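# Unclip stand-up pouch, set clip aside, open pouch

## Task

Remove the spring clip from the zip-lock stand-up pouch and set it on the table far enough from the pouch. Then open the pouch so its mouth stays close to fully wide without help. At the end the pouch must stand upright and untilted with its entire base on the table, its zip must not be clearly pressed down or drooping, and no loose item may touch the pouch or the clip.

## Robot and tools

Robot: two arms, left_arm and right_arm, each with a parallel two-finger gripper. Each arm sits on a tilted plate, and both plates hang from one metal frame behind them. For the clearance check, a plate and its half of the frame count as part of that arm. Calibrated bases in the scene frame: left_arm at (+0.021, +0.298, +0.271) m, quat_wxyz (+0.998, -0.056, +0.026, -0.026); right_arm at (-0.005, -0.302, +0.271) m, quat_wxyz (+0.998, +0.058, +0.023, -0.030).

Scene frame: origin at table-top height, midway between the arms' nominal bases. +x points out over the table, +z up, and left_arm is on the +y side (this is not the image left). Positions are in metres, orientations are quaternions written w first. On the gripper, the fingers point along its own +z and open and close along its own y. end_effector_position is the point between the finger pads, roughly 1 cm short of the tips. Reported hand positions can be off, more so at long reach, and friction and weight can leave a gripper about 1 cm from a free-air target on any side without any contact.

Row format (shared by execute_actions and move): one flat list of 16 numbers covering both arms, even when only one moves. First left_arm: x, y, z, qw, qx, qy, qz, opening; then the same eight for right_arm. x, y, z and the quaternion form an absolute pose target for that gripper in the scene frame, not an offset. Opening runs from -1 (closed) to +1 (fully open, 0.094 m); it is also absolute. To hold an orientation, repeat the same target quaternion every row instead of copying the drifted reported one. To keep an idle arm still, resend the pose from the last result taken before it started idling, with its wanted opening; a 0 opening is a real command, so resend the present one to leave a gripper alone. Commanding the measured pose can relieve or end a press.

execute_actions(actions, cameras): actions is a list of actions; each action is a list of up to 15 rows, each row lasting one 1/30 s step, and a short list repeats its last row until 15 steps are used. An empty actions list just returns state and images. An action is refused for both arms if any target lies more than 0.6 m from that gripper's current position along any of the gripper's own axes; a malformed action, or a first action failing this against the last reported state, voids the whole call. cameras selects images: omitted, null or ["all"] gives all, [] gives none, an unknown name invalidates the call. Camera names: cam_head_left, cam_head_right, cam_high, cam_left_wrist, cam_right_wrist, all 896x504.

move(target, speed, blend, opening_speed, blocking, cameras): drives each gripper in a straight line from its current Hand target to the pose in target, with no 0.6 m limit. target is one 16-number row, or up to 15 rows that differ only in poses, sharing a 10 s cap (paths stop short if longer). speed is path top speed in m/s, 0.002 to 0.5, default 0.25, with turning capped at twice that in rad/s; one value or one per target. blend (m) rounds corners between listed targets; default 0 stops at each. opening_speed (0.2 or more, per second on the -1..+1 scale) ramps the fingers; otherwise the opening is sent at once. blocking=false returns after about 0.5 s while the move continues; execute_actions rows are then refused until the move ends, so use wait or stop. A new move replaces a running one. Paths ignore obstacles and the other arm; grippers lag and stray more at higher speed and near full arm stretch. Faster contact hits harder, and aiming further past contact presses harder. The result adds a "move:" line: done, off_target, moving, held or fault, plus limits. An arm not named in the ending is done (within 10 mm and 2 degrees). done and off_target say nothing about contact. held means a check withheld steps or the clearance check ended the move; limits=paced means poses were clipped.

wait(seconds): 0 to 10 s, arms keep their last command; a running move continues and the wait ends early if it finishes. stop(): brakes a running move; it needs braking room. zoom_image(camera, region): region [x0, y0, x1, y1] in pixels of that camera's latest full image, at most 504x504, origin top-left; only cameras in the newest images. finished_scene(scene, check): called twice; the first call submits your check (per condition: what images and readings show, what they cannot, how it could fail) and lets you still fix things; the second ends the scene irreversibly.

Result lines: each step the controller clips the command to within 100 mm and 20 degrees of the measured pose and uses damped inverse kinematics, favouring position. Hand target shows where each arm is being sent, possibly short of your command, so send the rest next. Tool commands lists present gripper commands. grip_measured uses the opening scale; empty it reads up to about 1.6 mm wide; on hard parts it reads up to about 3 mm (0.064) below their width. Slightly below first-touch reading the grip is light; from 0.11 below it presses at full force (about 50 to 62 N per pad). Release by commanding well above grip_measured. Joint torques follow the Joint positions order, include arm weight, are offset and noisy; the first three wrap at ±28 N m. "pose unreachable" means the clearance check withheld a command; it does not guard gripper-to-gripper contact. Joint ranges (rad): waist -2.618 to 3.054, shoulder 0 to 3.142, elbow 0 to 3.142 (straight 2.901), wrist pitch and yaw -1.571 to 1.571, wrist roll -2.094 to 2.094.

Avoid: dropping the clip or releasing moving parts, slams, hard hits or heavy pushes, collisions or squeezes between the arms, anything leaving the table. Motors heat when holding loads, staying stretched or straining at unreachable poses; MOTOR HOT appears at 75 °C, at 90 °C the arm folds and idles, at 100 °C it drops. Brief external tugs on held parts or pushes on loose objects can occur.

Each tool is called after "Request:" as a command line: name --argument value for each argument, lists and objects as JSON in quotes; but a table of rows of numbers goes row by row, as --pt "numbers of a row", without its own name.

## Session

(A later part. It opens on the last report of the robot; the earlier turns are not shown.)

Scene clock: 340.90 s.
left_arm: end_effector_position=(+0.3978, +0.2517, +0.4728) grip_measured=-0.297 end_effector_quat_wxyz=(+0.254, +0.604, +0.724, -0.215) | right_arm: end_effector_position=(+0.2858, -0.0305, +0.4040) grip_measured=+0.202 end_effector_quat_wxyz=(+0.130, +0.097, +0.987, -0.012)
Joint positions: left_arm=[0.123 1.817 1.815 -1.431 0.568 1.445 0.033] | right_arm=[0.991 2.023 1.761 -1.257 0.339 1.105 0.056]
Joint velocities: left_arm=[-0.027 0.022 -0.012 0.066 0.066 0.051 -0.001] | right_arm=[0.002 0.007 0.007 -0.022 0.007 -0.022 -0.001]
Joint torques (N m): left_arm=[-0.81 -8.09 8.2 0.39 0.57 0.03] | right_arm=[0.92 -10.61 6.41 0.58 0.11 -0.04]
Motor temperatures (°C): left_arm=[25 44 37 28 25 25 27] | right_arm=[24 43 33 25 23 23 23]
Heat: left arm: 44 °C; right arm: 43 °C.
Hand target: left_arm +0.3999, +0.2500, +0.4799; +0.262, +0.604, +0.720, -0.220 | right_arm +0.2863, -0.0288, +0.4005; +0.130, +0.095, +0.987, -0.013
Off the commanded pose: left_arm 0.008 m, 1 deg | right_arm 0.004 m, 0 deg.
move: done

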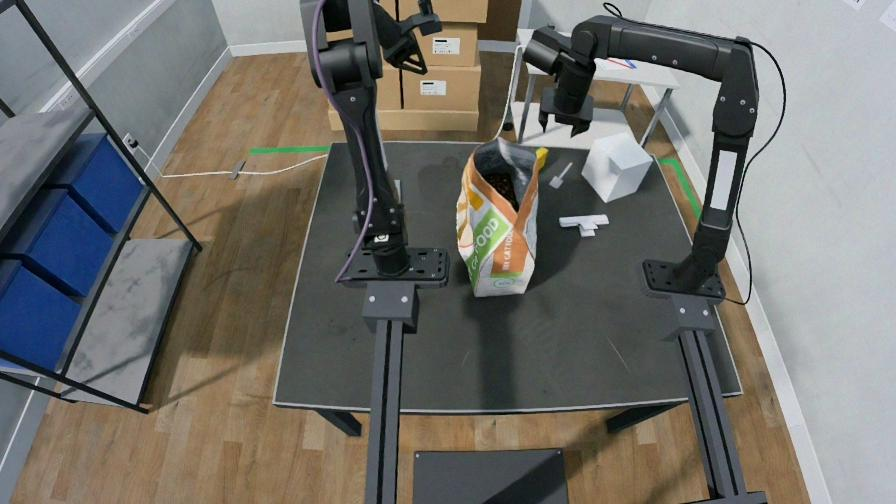

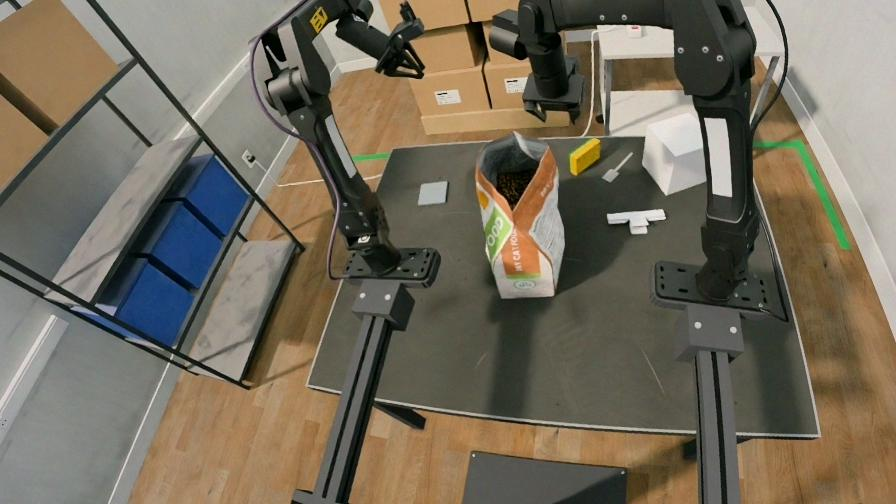

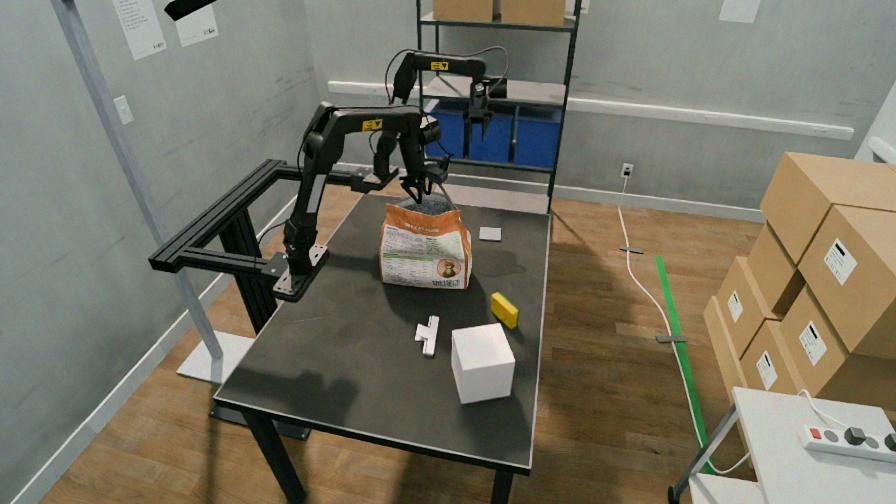

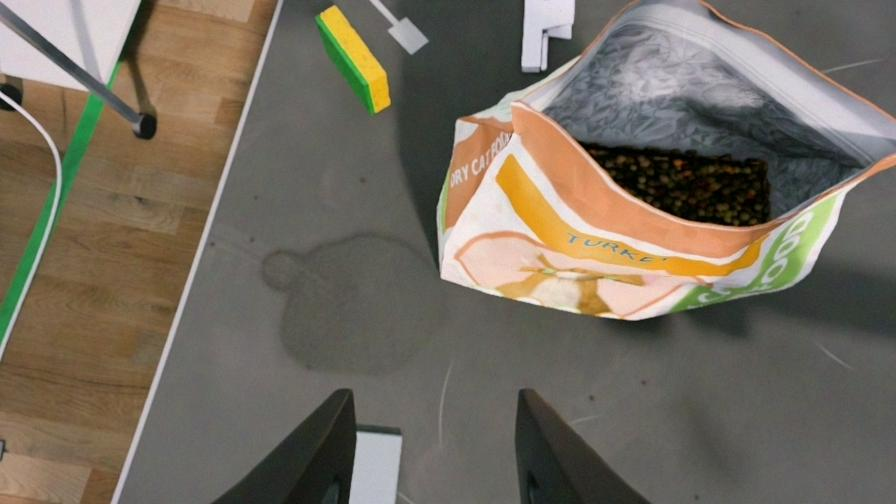

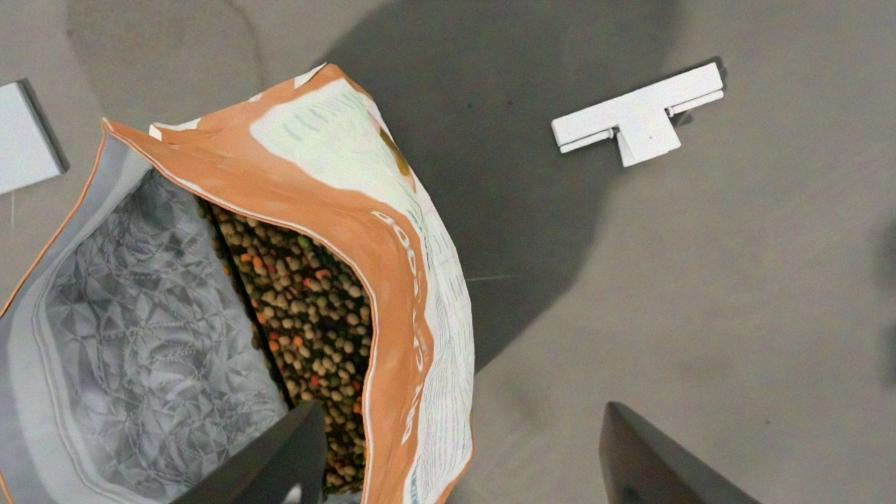

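Request:
move --pt "0.40 0.25 0.48 0.262 0.604 0.720 -0.220 -0.3 0.285 -0.01 0.335 0.1299 0.0951 0.9868 -0.0125 0.2" --speed 0.08 --cameras '["cam_right_wrist","cam_head_right"]'

Scene clock: 342.73 s.
left_arm: end_effector_position=(+0.3977, +0.2517, +0.4728) grip_measured=-0.297 end_effector_quat_wxyz=(+0.254, +0.604, +0.724, -0.215) | right_arm: end_effector_position=(+0.2885, -0.0124, +0.3427) grip_measured=+0.202 end_effector_quat_wxyz=(+0.133, +0.098, +0.986, -0.008)
Joint positions: left_arm=[0.123 1.817 1.815 -1.431 0.568 1.445 0.033] | right_arm=[0.997 2.095 1.616 -1.032 0.339 1.111 0.056]
Joint velocities: left_arm=[0.022 0.012 -0.017 0.051 0.037 -0.051 -0.001] | right_arm=[-0.012 0.002 -0.002 0.007 0.007 0.022 0]
Joint torques (N m): left_arm=[-0.85 -8.09 8.16 0.4 0.57 0.05] | right_arm=[1.62 -10.51 5.98 0.59 0.12 0.07]
Motor temperatures (°C): left_arm=[25 44 37 28 25 25 27] | right_arm=[24 43 32 25 23 23 23]
Heat: left arm: 44 °C; right arm: 43 °C.
Hand target: left_arm +0.3999, +0.2500, +0.4799; +0.262, +0.604, +0.720, -0.220 | right_arm +0.2849, -0.0098, +0.3349; +0.130, +0.095, +0.987, -0.013
Off the commanded pose: left_arm 0.008 m, 1 deg | right_arm 0.009 m, 1 deg.
move: done
Images, in order (width x height): cam_head_right 896x504, cam_right_wrist 896x504.

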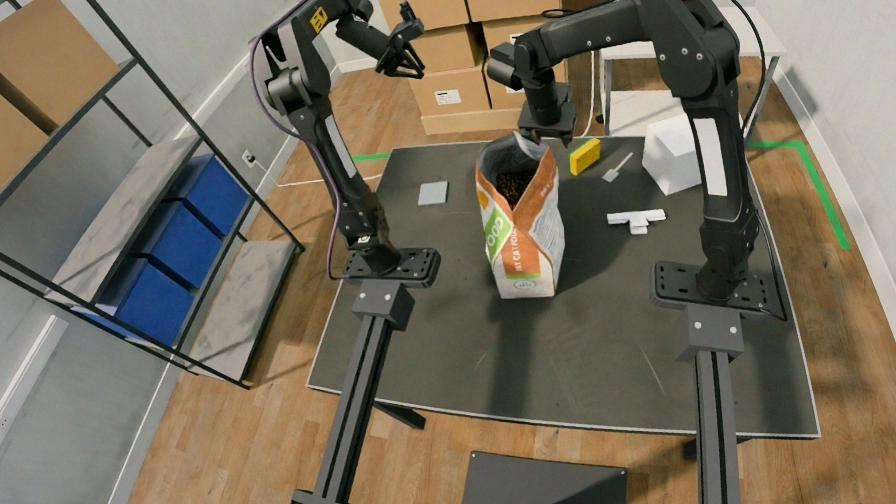

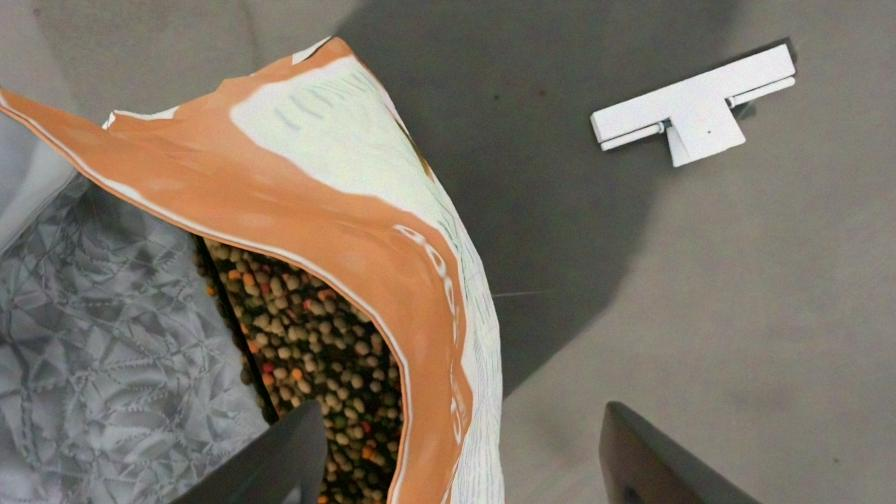

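Request:
move --pt "0.40 0.25 0.48 0.262 0.604 0.720 -0.220 -0.3 0.285 -0.008 0.268 0.1299 0.0951 0.9868 -0.0125 0.2" --speed 0.06 --cameras '["cam_right_wrist","cam_head_right"]'

Request:
move --pt "0.40 0.25 0.48 0.262 0.604 0.720 -0.220 -0.3 0.285 -0.008 0.270 0.1299 0.0951 0.9868 -0.0125 -1" --speed 0.05 --opening_speed 0.3 --cameras '["cam_right_wrist","cam_head_right"]'

Scene clock: 344.80 s.
left_arm: end_effector_position=(+0.3977, +0.2517, +0.4728) grip_measured=-0.297 end_effector_quat_wxyz=(+0.254, +0.604, +0.724, -0.215) | right_arm: end_effector_position=(+0.2855, -0.0048, +0.2773) grip_measured=+0.202 end_effector_quat_wxyz=(+0.135, +0.096, +0.986, -0.005)
Joint positions: left_arm=[0.123 1.817 1.815 -1.431 0.568 1.445 0.033] | right_arm=[0.997 2.176 1.466 -0.794 0.339 1.105 0.056]
Joint velocities: left_arm=[0.012 -0.002 0.002 0.022 0.022 0.022 0] | right_arm=[-0.002 -0.002 0.012 -0.051 0.051 -0.051 0]
Joint torques (N m): left_arm=[-0.83 -8.1 8.2 0.4 0.57 0.03] | right_arm=[0.5 -10.73 5.63 0.61 0.11 -0.03]
Motor temperatures (°C): left_arm=[25 44 37 28 25 25 27] | right_arm=[24 43 32 25 23 23 23]
Heat: left arm: 44 °C; right arm: 43 °C.
Hand target: left_arm +0.4000, +0.2500, +0.4799; +0.262, +0.604, +0.720, -0.220 | right_arm +0.2851, -0.0078, +0.2678; +0.130, +0.095, +0.987, -0.013
Off the commanded pose: left_arm 0.008 m, 1 deg | right_arm 0.010 m, 1 deg.
move: done
Images, in order (width x height): cam_head_right 896x504, cam_right_wrist 896x504.

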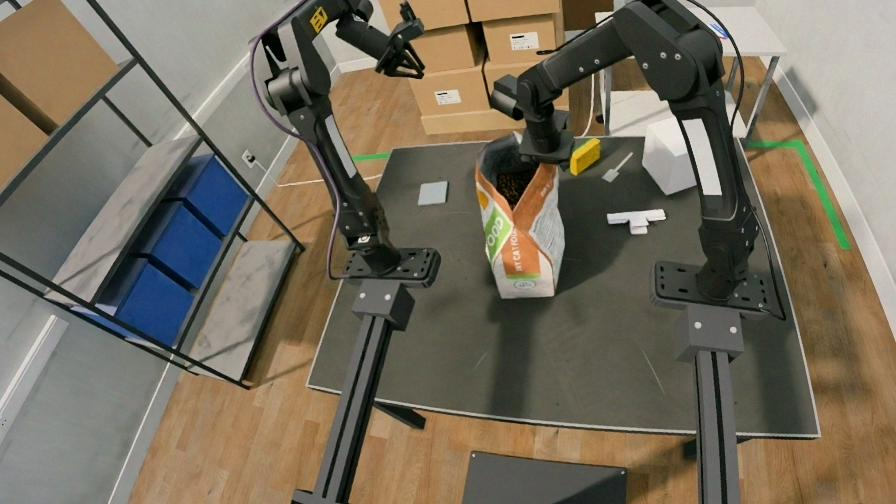

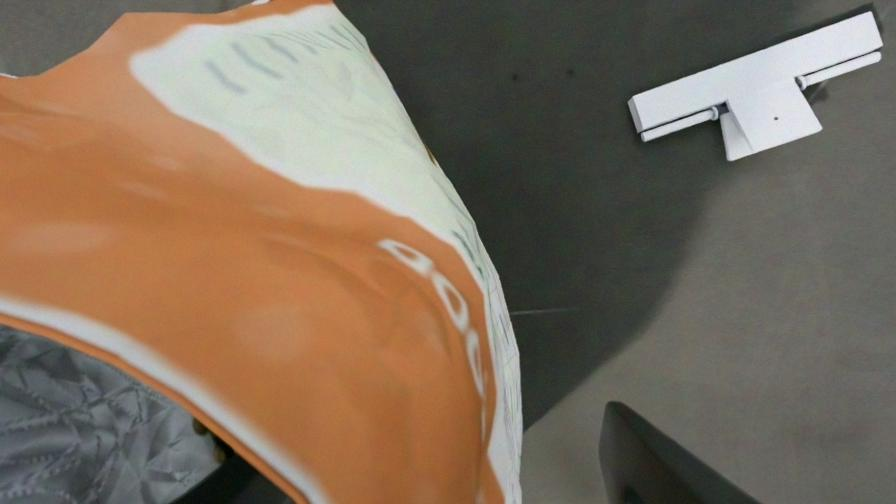

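Scene clock: 349.00 s.
left_arm: end_effector_position=(+0.3977, +0.2517, +0.4728) grip_measured=-0.297 end_effector_quat_wxyz=(+0.254, +0.604, +0.724, -0.215) | right_arm: end_effector_position=(+0.2852, -0.0042, +0.2771) grip_measured=-0.991 end_effector_quat_wxyz=(+0.133, +0.095, +0.986, -0.003)
Joint positions: left_arm=[0.123 1.817 1.815 -1.431 0.568 1.445 0.033] | right_arm=[0.997 2.176 1.466 -0.793 0.335 1.103 0]
Joint velocities: left_arm=[-0.007 -0.012 -0.012 0.037 0.007 -0.022 0] | right_arm=[-0.012 0.002 -0.022 0.037 -0.051 -0.051 0.001]
Joint torques (N m): left_arm=[-0.81 -8.06 8.18 0.4 0.56 0.04] | right_arm=[0.54 -11.08 5.86 0.53 0.14 0]
Motor temperatures (°C): left_arm=[25 44 37 27 25 25 27] | right_arm=[24 45 32 25 23 23 23]
Heat: left arm: 44 °C; right arm: 45 °C.
Hand target: left_arm +0.3999, +0.2500, +0.4799; +0.262, +0.604, +0.720, -0.219 | right_arm +0.2850, -0.0080, +0.2701; +0.130, +0.095, +0.987, -0.012
Off the commanded pose: left_arm 0.008 m, 1 deg | right_arm 0.008 m, 1 deg.
move: done
Images, in order (width x height): cam_head_right 896x504, cam_right_wrist 896x504.

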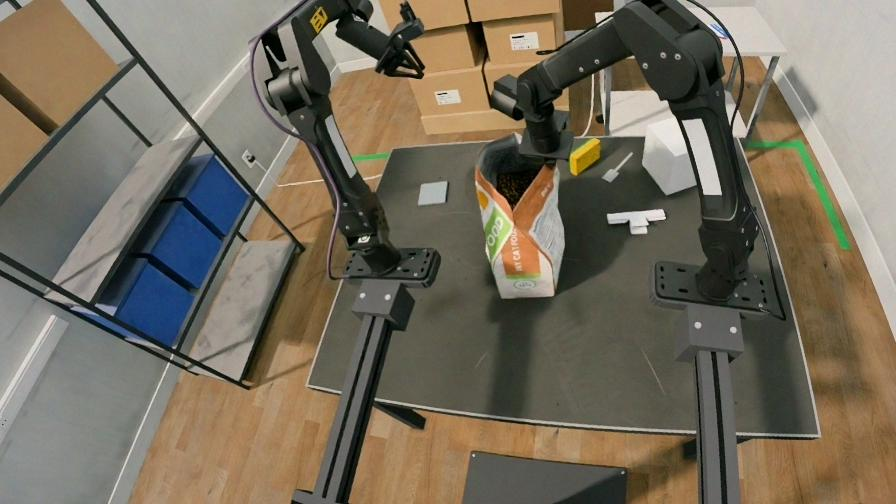

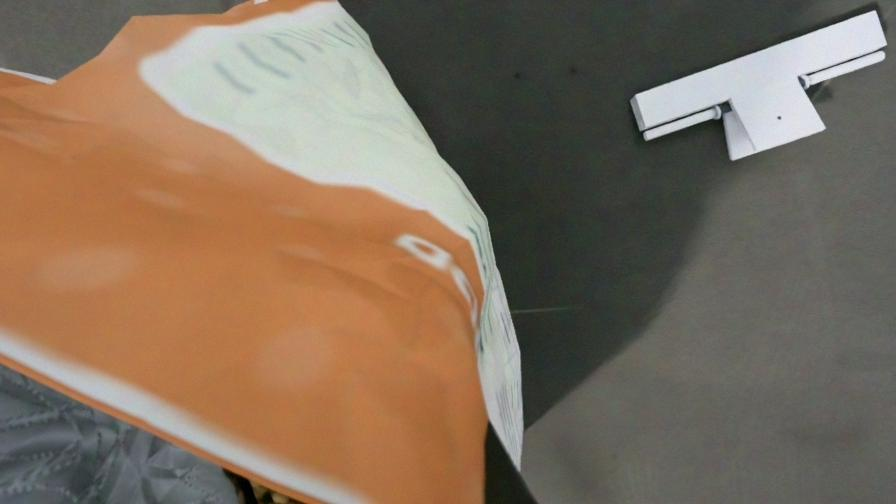

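Request:
move --pt "0.40 0.25 0.48 0.262 0.604 0.720 -0.220 -0.3 0.285 -0.035 0.280 0.1299 0.0951 0.9868 -0.0125 -1" --speed 0.035 --cameras '["cam_right_wrist","cam_head_right","cam_high"]'

Request:
move --pt "0.40 0.25 0.48 0.262 0.604 0.720 -0.220 -0.3 0.285 -0.057 0.280 0.1299 0.0951 0.9868 -0.0125 -1" --speed 0.035 --cameras '["cam_right_wrist","cam_head_right","cam_high"]'

Scene clock: 350.53 s.
left_arm: end_effector_position=(+0.3977, +0.2517, +0.4728) grip_measured=-0.297 end_effector_quat_wxyz=(+0.254, +0.604, +0.724, -0.215) | right_arm: end_effector_position=(+0.2857, -0.0229, +0.2662) grip_measured=-0.991 end_effector_quat_wxyz=(+0.126, +0.091, +0.988, -0.005)
Joint positions: left_arm=[0.123 1.817 1.815 -1.431 0.568 1.445 0.033] | right_arm=[0.959 2.146 1.38 -0.736 0.322 1.059 0]
Joint velocities: left_arm=[0.007 -0.002 -0.002 0.007 0.051 0.007 0] | right_arm=[-0.002 0.002 0.002 0.007 -0.022 -0.081 -0.001]
Joint torques (N m): left_arm=[-0.77 -8.09 8.2 0.4 0.57 0.04] | right_arm=[0.34 -16.01 4.92 0.08 0.25 0.02]
Motor temperatures (°C): left_arm=[25 45 37 27 25 25 27] | right_arm=[24 45 32 25 23 23 23]
Heat: left arm: 45 °C; right arm: 45 °C.
Hand target: left_arm +0.3999, +0.2500, +0.4799; +0.262, +0.604, +0.720, -0.220 | right_arm +0.2857, -0.0346, +0.2792; +0.130, +0.095, +0.987, -0.013
Off the commanded pose: left_arm 0.008 m, 1 deg | right_arm 0.018 m, 1 deg.
move: off_target (right_arm)
Images, in order (width x height): cam_head_right 896x504, cam_high 896x504, cam_right_wrist 896x504.

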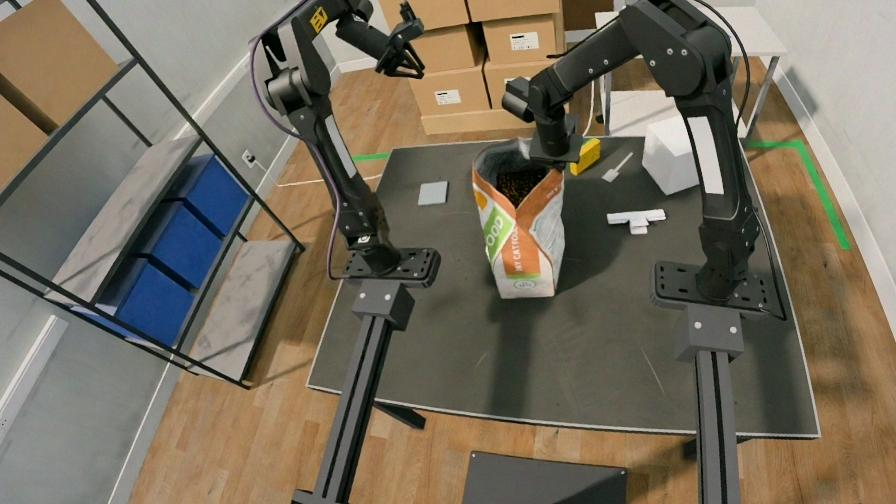

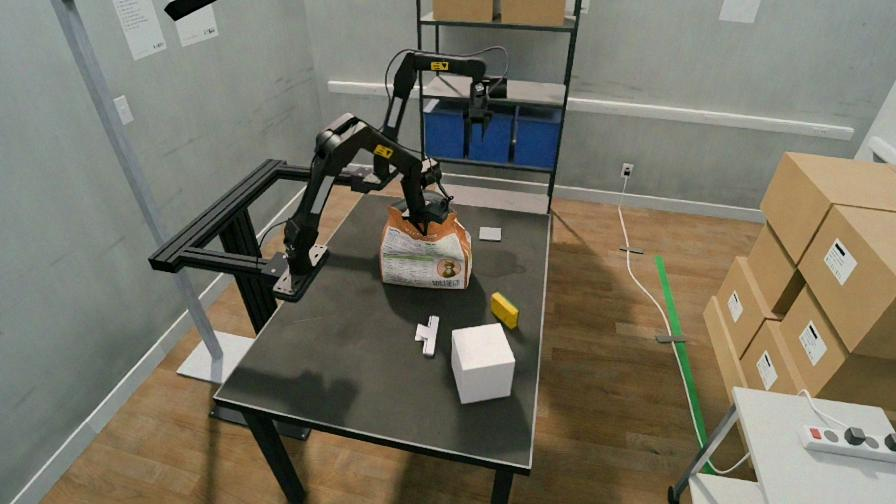

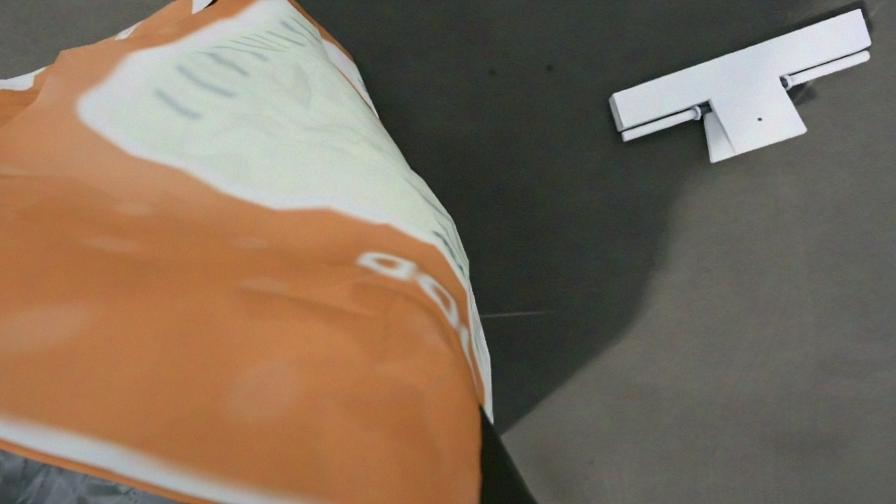

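Scene clock: 351.60 s.
left_arm: end_effector_position=(+0.3977, +0.2517, +0.4728) grip_measured=-0.297 end_effector_quat_wxyz=(+0.254, +0.604, +0.724, -0.215) | right_arm: end_effector_position=(+0.2813, -0.0436, +0.2646) grip_measured=-0.991 end_effector_quat_wxyz=(+0.116, +0.088, +0.989, -0.004)
Joint positions: left_arm=[0.123 1.817 1.815 -1.431 0.568 1.445 0.033] | right_arm=[0.926 2.085 1.289 -0.703 0.302 1.02 0]
Joint velocities: left_arm=[-0.017 -0.002 -0.007 0.007 0.007 -0.037 0] | right_arm=[-0.007 0.007 -0.017 -0.022 -0.037 -0.051 0]
Joint torques (N m): left_arm=[-0.8 -8.09 8.16 0.4 0.56 0.05] | right_arm=[0.02 -15.65 5.05 0.13 0.41 0.02]
Motor temperatures (°C): left_arm=[25 45 37 27 25 25 27] | right_arm=[24 46 32 25 23 23 23]
Heat: left arm: 45 °C; right arm: 46 °C.
Hand target: left_arm +0.3999, +0.2500, +0.4799; +0.262, +0.604, +0.720, -0.220 | right_arm +0.2856, -0.0566, +0.2792; +0.130, +0.095, +0.987, -0.013
Off the commanded pose: left_arm 0.008 m, 1 deg | right_arm 0.021 m, 2 deg.
move: off_target (right_arm)
Images, in order (width x height): cam_head_right 896x504, cam_high 896x504, cam_right_wrist 896x504.

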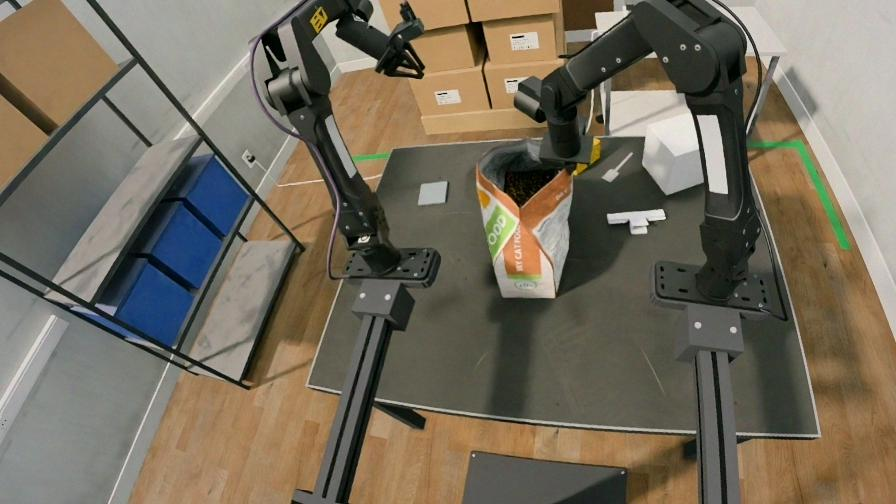

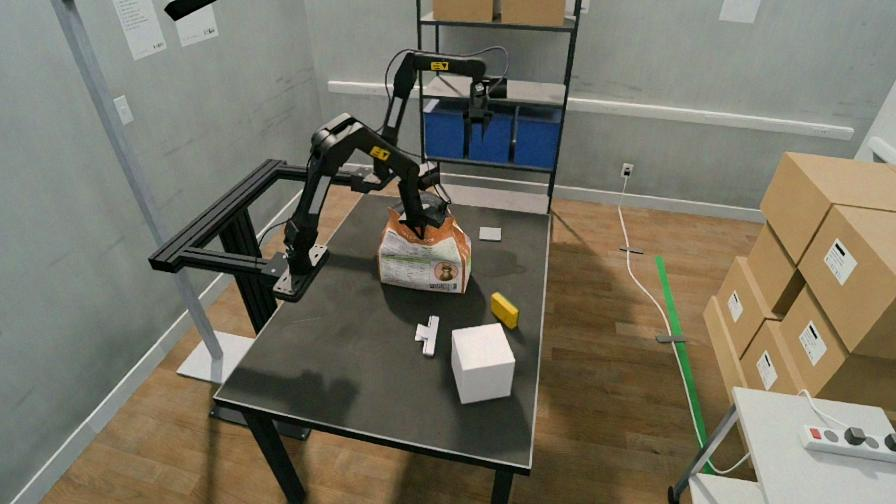

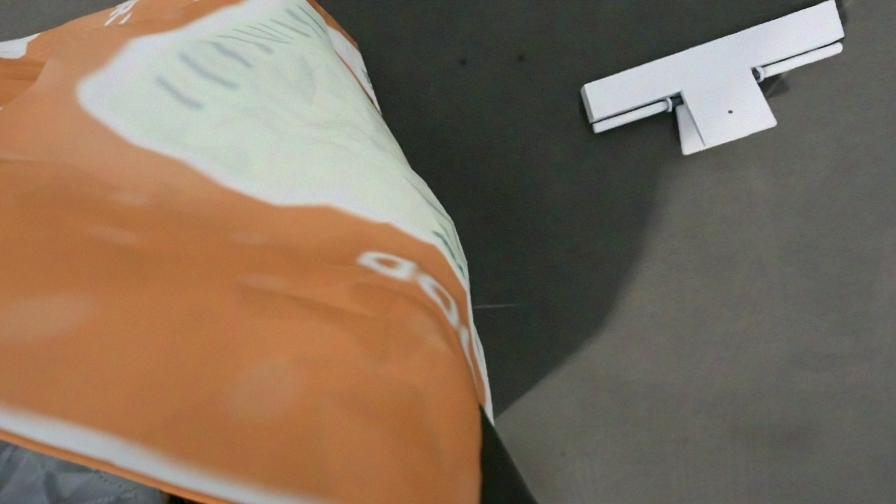

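Request:
move --pt "0.40 0.25 0.48 0.262 0.604 0.720 -0.220 -0.3 0.285 -0.038 0.276 0.1299 0.0951 0.9868 -0.0125 -1" --speed 0.03 --cameras '[]'

Request:
move --pt "0.40 0.25 0.48 0.262 0.604 0.720 -0.220 -0.3 0.285 -0.033 0.276 0.1299 0.0951 0.9868 -0.0125 -0.2" --speed 0.03 --opening_speed 0.4 --cameras '["cam_right_wrist"]'

Request:
move --pt "0.40 0.25 0.48 0.262 0.604 0.720 -0.220 -0.3 0.285 -0.010 0.278 0.1299 0.0951 0.9868 -0.0125 0.3" --speed 0.03 --opening_speed 0.5 --cameras '["cam_right_wrist","cam_head_right"]'

Scene clock: 353.20 s.
left_arm: end_effector_position=(+0.3977, +0.2517, +0.4728) grip_measured=-0.297 end_effector_quat_wxyz=(+0.254, +0.604, +0.724, -0.215) | right_arm: end_effector_position=(+0.2806, -0.0343, +0.2719) grip_measured=-0.991 end_effector_quat_wxyz=(+0.120, +0.091, +0.988, +0.003)
Joint positions: left_arm=[0.123 1.817 1.815 -1.431 0.568 1.445 0.033] | right_arm=[0.944 2.085 1.316 -0.72 0.302 1.043 0]
Joint velocities: left_arm=[0.012 0.012 -0.017 -0.037 0.007 0.037 0] | right_arm=[-0.002 0.002 -0.012 -0.095 -0.007 0.007 0]
Joint torques (N m): left_arm=[-0.79 -8.09 8.18 0.41 0.57 0.04] | right_arm=[1.02 -10.85 8.39 0.14 0.44 0.12]
Motor temperatures (°C): left_arm=[25 45 37 27 25 25 27] | right_arm=[24 46 32 25 23 23 23]
Heat: left arm: 45 °C; right arm: 46 °C.
Hand target: left_arm +0.3999, +0.2500, +0.4799; +0.262, +0.604, +0.720, -0.220 | right_arm +0.2848, -0.0379, +0.2762; +0.130, +0.095, +0.987, -0.012
Off the commanded pose: left_arm 0.008 m, 1 deg | right_arm 0.007 m, 2 deg.
move: done
No camera images: "cameras" was empty.

Scene clock: 355.40 s.
left_arm: end_effector_position=(+0.3977, +0.2517, +0.4728) grip_measured=-0.297 end_effector_quat_wxyz=(+0.254, +0.604, +0.724, -0.215) | right_arm: end_effector_position=(+0.2825, -0.0343, +0.2777) grip_measured=-0.202 end_effector_quat_wxyz=(+0.124, +0.096, +0.988, -0.002)
Joint positions: left_arm=[0.123 1.817 1.815 -1.431 0.568 1.445 0.033] | right_arm=[0.948 2.085 1.34 -0.749 0.316 1.056 0.037]
Joint velocities: left_arm=[0.017 0.022 -0.007 0.007 0.007 0.081 0] | right_arm=[0.007 -0.002 0.002 0.007 -0.051 -0.022 -0.001]
Joint torques (N m): left_arm=[-0.85 -8.06 8.18 0.39 0.58 0.05] | right_arm=[1.36 -9.65 8.18 0.37 0.31 0.07]
Motor temperatures (°C): left_arm=[25 45 37 27 25 25 27] | right_arm=[24 46 32 25 23 23 23]
Heat: left arm: 45 °C; right arm: 46 °C.
Hand target: left_arm +0.3999, +0.2500, +0.4799; +0.262, +0.604, +0.720, -0.220 | right_arm +0.2847, -0.0330, +0.2760; +0.130, +0.095, +0.987, -0.012
Off the commanded pose: left_arm 0.008 m, 1 deg | right_arm 0.003 m, 1 deg.
move: done
Images, in order (width x height): cam_right_wrist 896x504.

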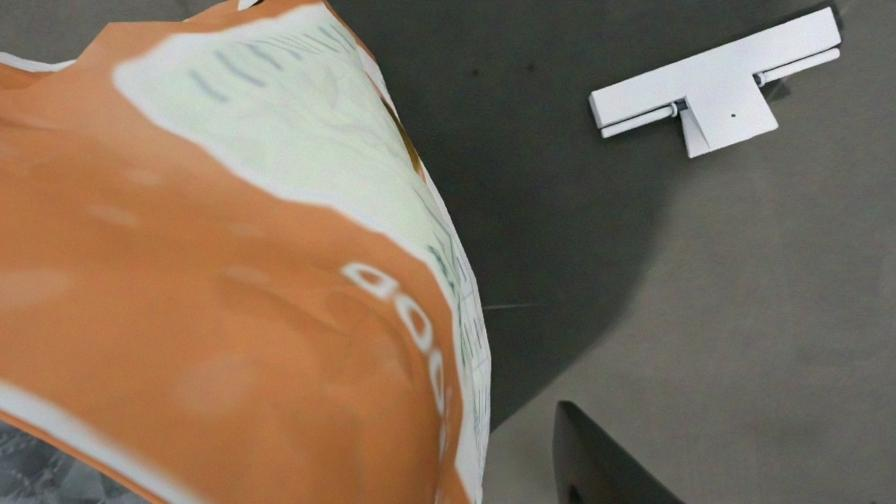

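Scene clock: 356.73 s.
left_arm: end_effector_position=(+0.3977, +0.2517, +0.4728) grip_measured=-0.297 end_effector_quat_wxyz=(+0.254, +0.604, +0.724, -0.215) | right_arm: end_effector_position=(+0.2832, -0.0117, +0.2802) grip_measured=+0.298 end_effector_quat_wxyz=(+0.125, +0.097, +0.987, -0.002)
Joint positions: left_arm=[0.123 1.817 1.815 -1.431 0.568 1.445 0.033] | right_arm=[0.983 2.148 1.442 -0.799 0.318 1.095 0.061]
Joint velocities: left_arm=[0.022 -0.012 0.012 -0.022 -0.051 0.007 0] | right_arm=[-0.022 -0.007 -0.002 0.051 0.007 0.007 -0.001]
Joint torques (N m): left_arm=[-0.8 -8.09 8.2 0.4 0.57 0.04] | right_arm=[1.57 -10.18 8.32 0.36 0.32 0.08]
Motor temperatures (°C): left_arm=[25 45 37 27 25 25 27] | right_arm=[24 46 32 25 23 23 23]
Heat: left arm: 45 °C; right arm: 46 °C.
Hand target: left_arm +0.3999, +0.2500, +0.4799; +0.262, +0.604, +0.720, -0.220 | right_arm +0.2844, -0.0100, +0.2780; +0.130, +0.095, +0.987, -0.012
Off the commanded pose: left_arm 0.008 m, 1 deg | right_arm 0.003 m, 1 deg.
move: done
Images, in order (width x height): cam_head_right 896x504, cam_right_wrist 896x504.

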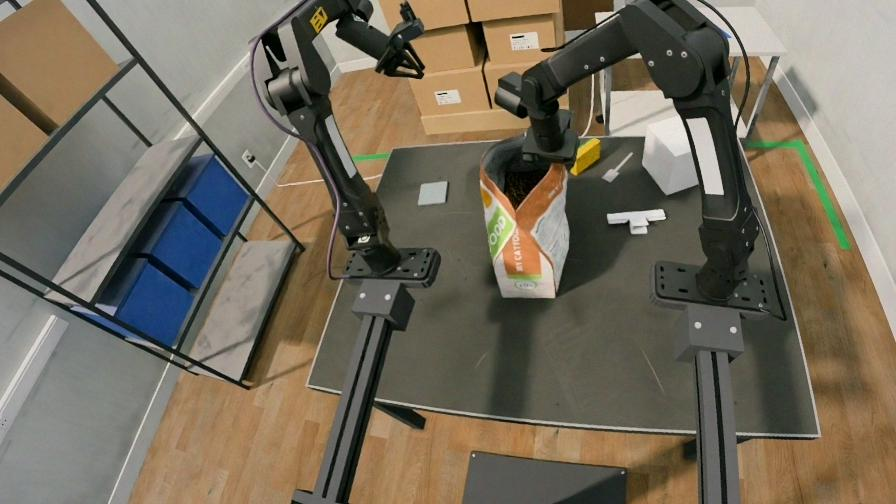

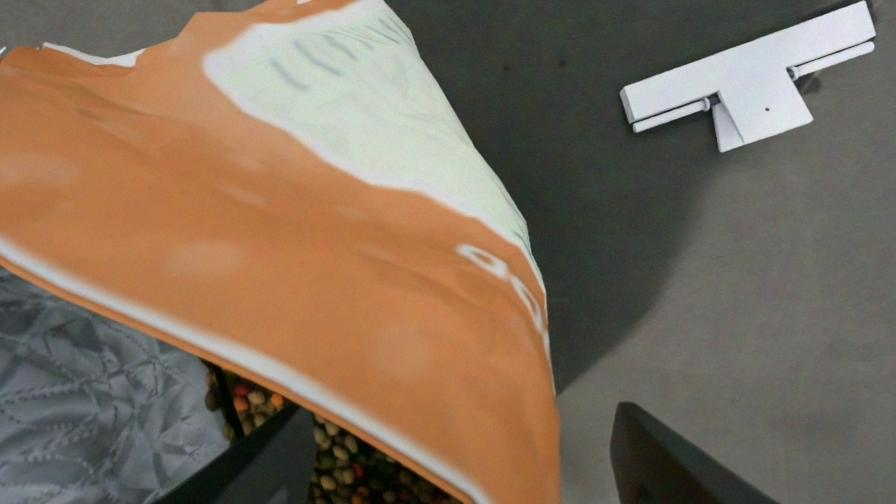

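Lift straight up and view from above.

Request:
move --pt "0.40 0.25 0.48 0.262 0.604 0.720 -0.220 -0.3 0.285 -0.006 0.41 0.1299 0.0951 0.9868 -0.0125 0.3" --pt "0.40 0.25 0.48 0.262 0.604 0.720 -0.220 -0.3 0.26 0 0.56 0.1299 0.0951 0.9868 -0.0125 0.3" --speed '[0.08,0.25]' --cameras '[]'

Request:
wait --seconds 3

Scene clock: 359.83 s.
left_arm: end_effector_position=(+0.3977, +0.2517, +0.4728) grip_measured=-0.297 end_effector_quat_wxyz=(+0.254, +0.604, +0.724, -0.215) | right_arm: end_effector_position=(+0.2588, +0.0031, +0.5503) grip_measured=+0.298 end_effector_quat_wxyz=(+0.187, +0.082, +0.974, +0.102)
Joint positions: left_arm=[0.123 1.817 1.815 -1.431 0.568 1.445 0.033] | right_arm=[1.129 2.005 2.277 -1.566 0.345 1.162 0.061]
Joint velocities: left_arm=[-0.012 0.022 -0.002 -0.022 0.037 -0.022 0.001] | right_arm=[-0.007 0.002 0.012 -0.022 0.037 0.007 -0.001]
Joint torques (N m): left_arm=[-0.79 -8.09 8.14 0.4 0.57 0.05] | right_arm=[1.16 -11.45 7.21 0.82 0.32 -0.02]
Motor temperatures (°C): left_arm=[25 45 37 27 25 25 27] | right_arm=[24 47 33 25 23 23 23]
Heat: left arm: 45 °C; right arm: 47 °C.
Hand target: left_arm +0.3999, +0.2500, +0.4799; +0.262, +0.604, +0.720, -0.220 | right_arm +0.2584, -0.0021, +0.5593; +0.199, +0.080, +0.971, +0.103
Off the commanded pose: left_arm 0.008 m, 1 deg | right_arm 0.010 m, 15 deg.
joint sent to its limit (right arm) — joint 4 (wrist pitch), lower limit. The joint targets are off in orientation, not in position.
move: off_target (right_arm)
No camera images: "cameras" was empty.

Scene clock: 362.83 s.
left_arm: end_effector_position=(+0.3977, +0.2517, +0.4728) grip_measured=-0.297 end_effector_quat_wxyz=(+0.254, +0.604, +0.724, -0.215) | right_arm: end_effector_position=(+0.2588, +0.0028, +0.5503) grip_measured=+0.298 end_effector_quat_wxyz=(+0.187, +0.082, +0.974, +0.102)
Joint positions: left_arm=[0.123 1.817 1.815 -1.431 0.568 1.445 0.033] | right_arm=[1.129 2.005 2.277 -1.567 0.346 1.162 0.061]
Joint velocities: left_arm=[-0.007 0.002 -0.007 -0.022 -0.051 -0.095 -0.001] | right_arm=[0.007 0.007 -0.012 -0.007 0.051 0.051 0.001]
Joint torques (N m): left_arm=[-0.81 -8.05 8.17 0.4 0.57 0.05] | right_arm=[1.18 -11.44 7.17 0.83 0.32 -0.03]
Motor temperatures (°C): left_arm=[25 45 37 27 25 25 27] | right_arm=[24 47 33 25 23 23 23]
Heat: left arm: 45 °C; right arm: 47 °C.
Hand target: left_arm +0.3999, +0.2500, +0.4799; +0.262, +0.604, +0.720, -0.220 | right_arm +0.2584, -0.0021, +0.5593; +0.199, +0.080, +0.971, +0.103
Tool commands: left_gripper/opening=-0.3 right_gripper/opening=+0.3
Off the commanded pose: left_arm 0.008 m, 1 deg | right_arm 0.010 m, 15 deg.
wait: 3.00 s; at rest by 0.17 s

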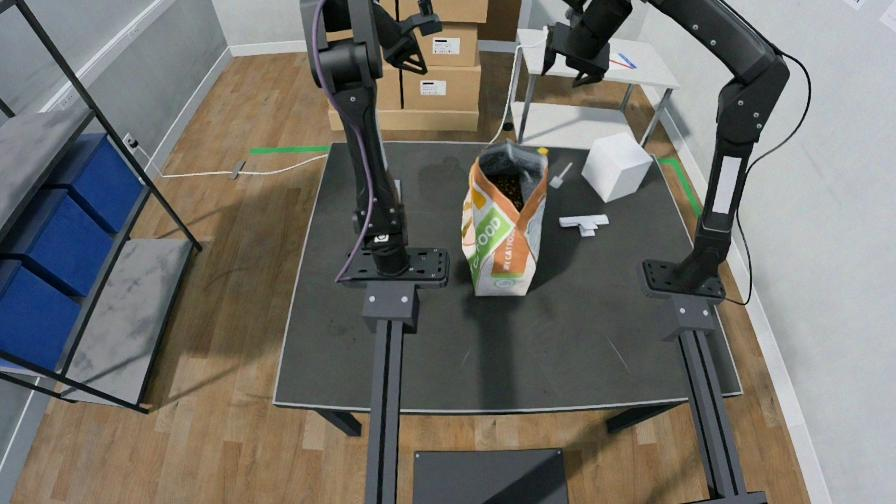

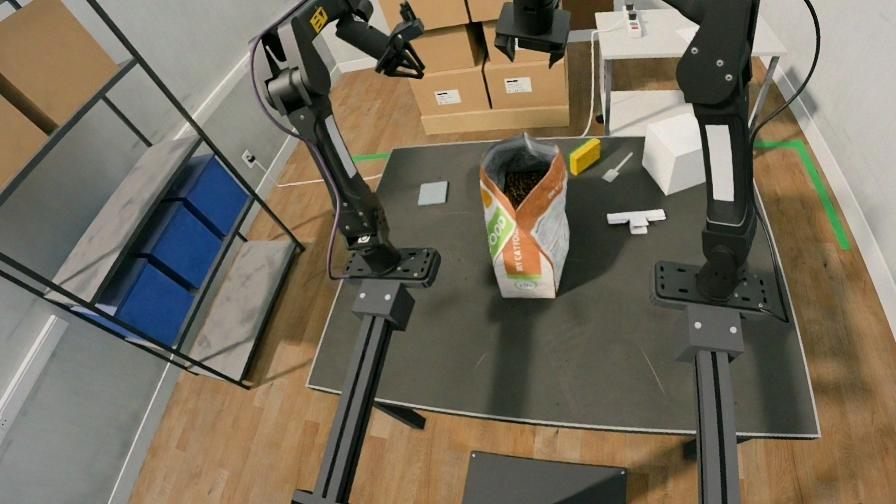

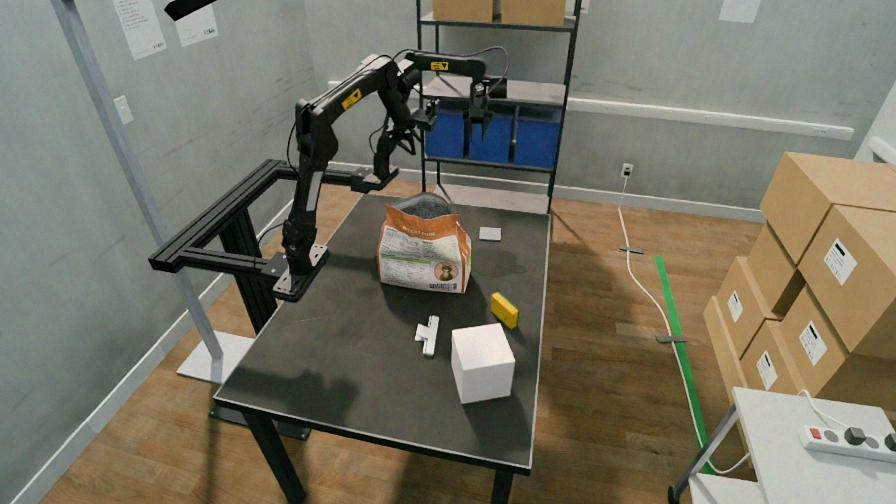

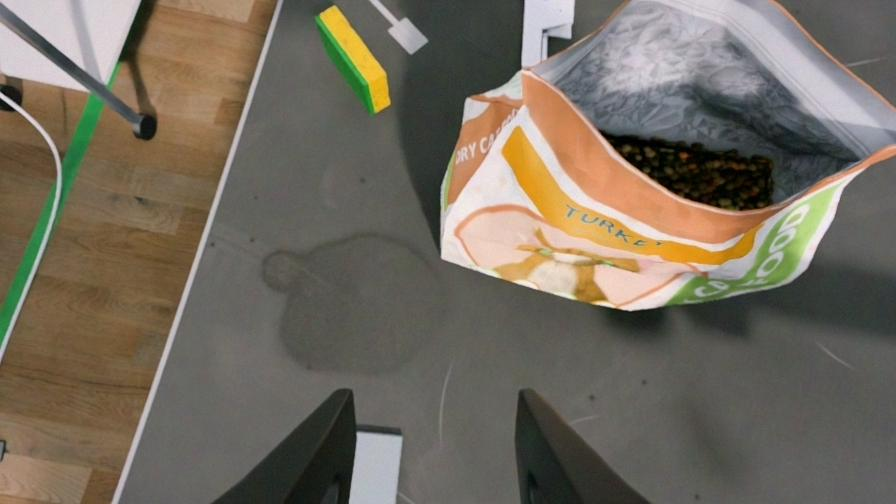

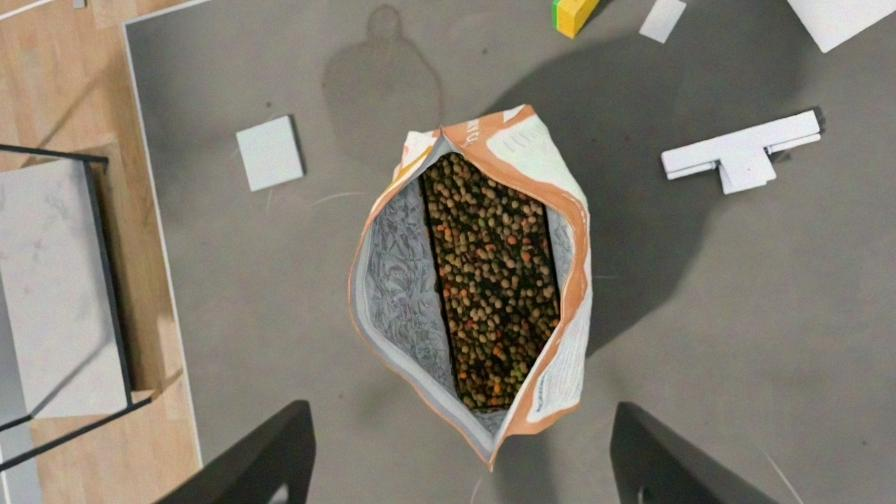

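Request:
move --pt "0.40 0.25 0.48 0.262 0.604 0.720 -0.220 -0.3 0.23 -0.12 0.53 0.1299 0.0951 0.9868 -0.0125 0.2" --pt "0.40 0.25 0.48 0.262 0.604 0.720 -0.220 -0.3 0.2000 -0.22 0.50 0.1299 0.0951 0.9868 -0.0125 0.2" --cameras '["cam_left_wrist"]'

Request:
finished_scene --scene 2 --check "Clip flat on table ~20 cm from pouch, nothing near it. Pouch mouth wide lens, unchanged over 3 s wait, ~16-17 cm wide. Pouch upright; base flat on table in head and high views. Rim/zip not sagging. Sponge, plate, cube, spatula clear. Risk: the slight base lean or mouth threshold not measurable exactly."

Scene clock: 365.13 s.
left_arm: end_effector_position=(+0.3977, +0.2517, +0.4728) grip_measured=-0.297 end_effector_quat_wxyz=(+0.254, +0.604, +0.724, -0.215) | right_arm: end_effector_position=(+0.2048, -0.2196, +0.5019) grip_measured=+0.202 end_effector_quat_wxyz=(+0.130, +0.095, +0.987, -0.013)
Joint positions: left_arm=[0.123 1.817 1.815 -1.431 0.568 1.445 0.033] | right_arm=[0.808 1.335 1.461 -1.584 0.325 0.908 0.056]
Joint velocities: left_arm=[-0.012 -0.002 0.002 -0.007 0.051 -0.022 0] | right_arm=[-0.022 -0.012 0.017 0.051 0.051 -0.066 -0.001]
Joint torques (N m): left_arm=[-0.81 -8.1 8.17 0.4 0.57 0.04] | right_arm=[0.05 -4.44 5.45 0.62 0.09 -0.03]
Motor temperatures (°C): left_arm=[25 45 37 27 25 25 27] | right_arm=[24 47 33 25 23 23 23]
Heat: left arm: 45 °C; right arm: 47 °C.
Hand target: left_arm +0.3999, +0.2500, +0.4799; +0.262, +0.604, +0.720, -0.220 | right_arm +0.2041, -0.2209, +0.5010; +0.130, +0.095, +0.987, -0.012
Off the commanded pose: left_arm 0.008 m, 1 deg | right_arm 0.005 m, 0 deg.
joint read past its limit (right arm) — joint 4 (wrist pitch), lower limit.
joint sent to its limit (right arm) — joint 4 (wrist pitch), lower limit. The joint targets are off in position, not in orientation.
move: done
Images, in order (width x height): cam_left_wrist 896x504.

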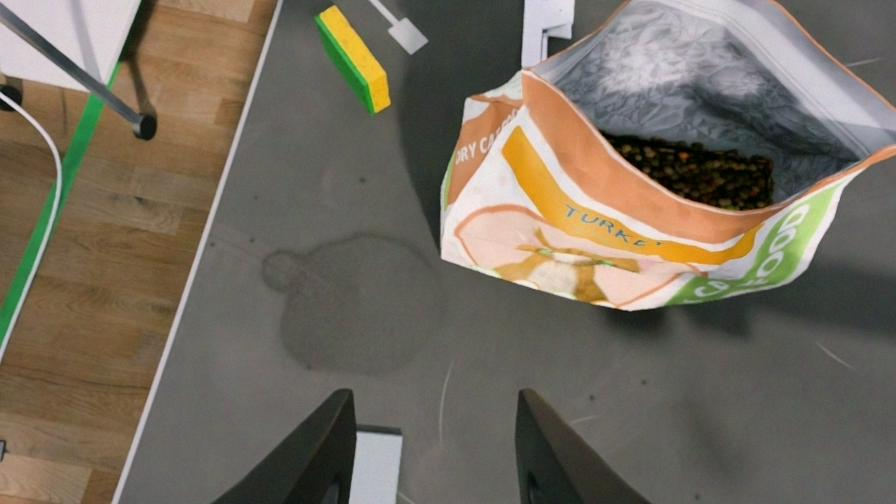

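This call ended nothing. Check each condition that your pictures could not show: look closer or test it, and mend what is not met. Then call finished_scene again.

Request:
zoom_image --camera "cam_left_wrist" --region '[392, 0, 896, 350]'

Scaled by 1.000.

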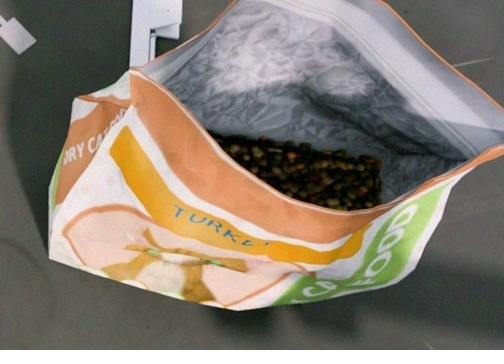

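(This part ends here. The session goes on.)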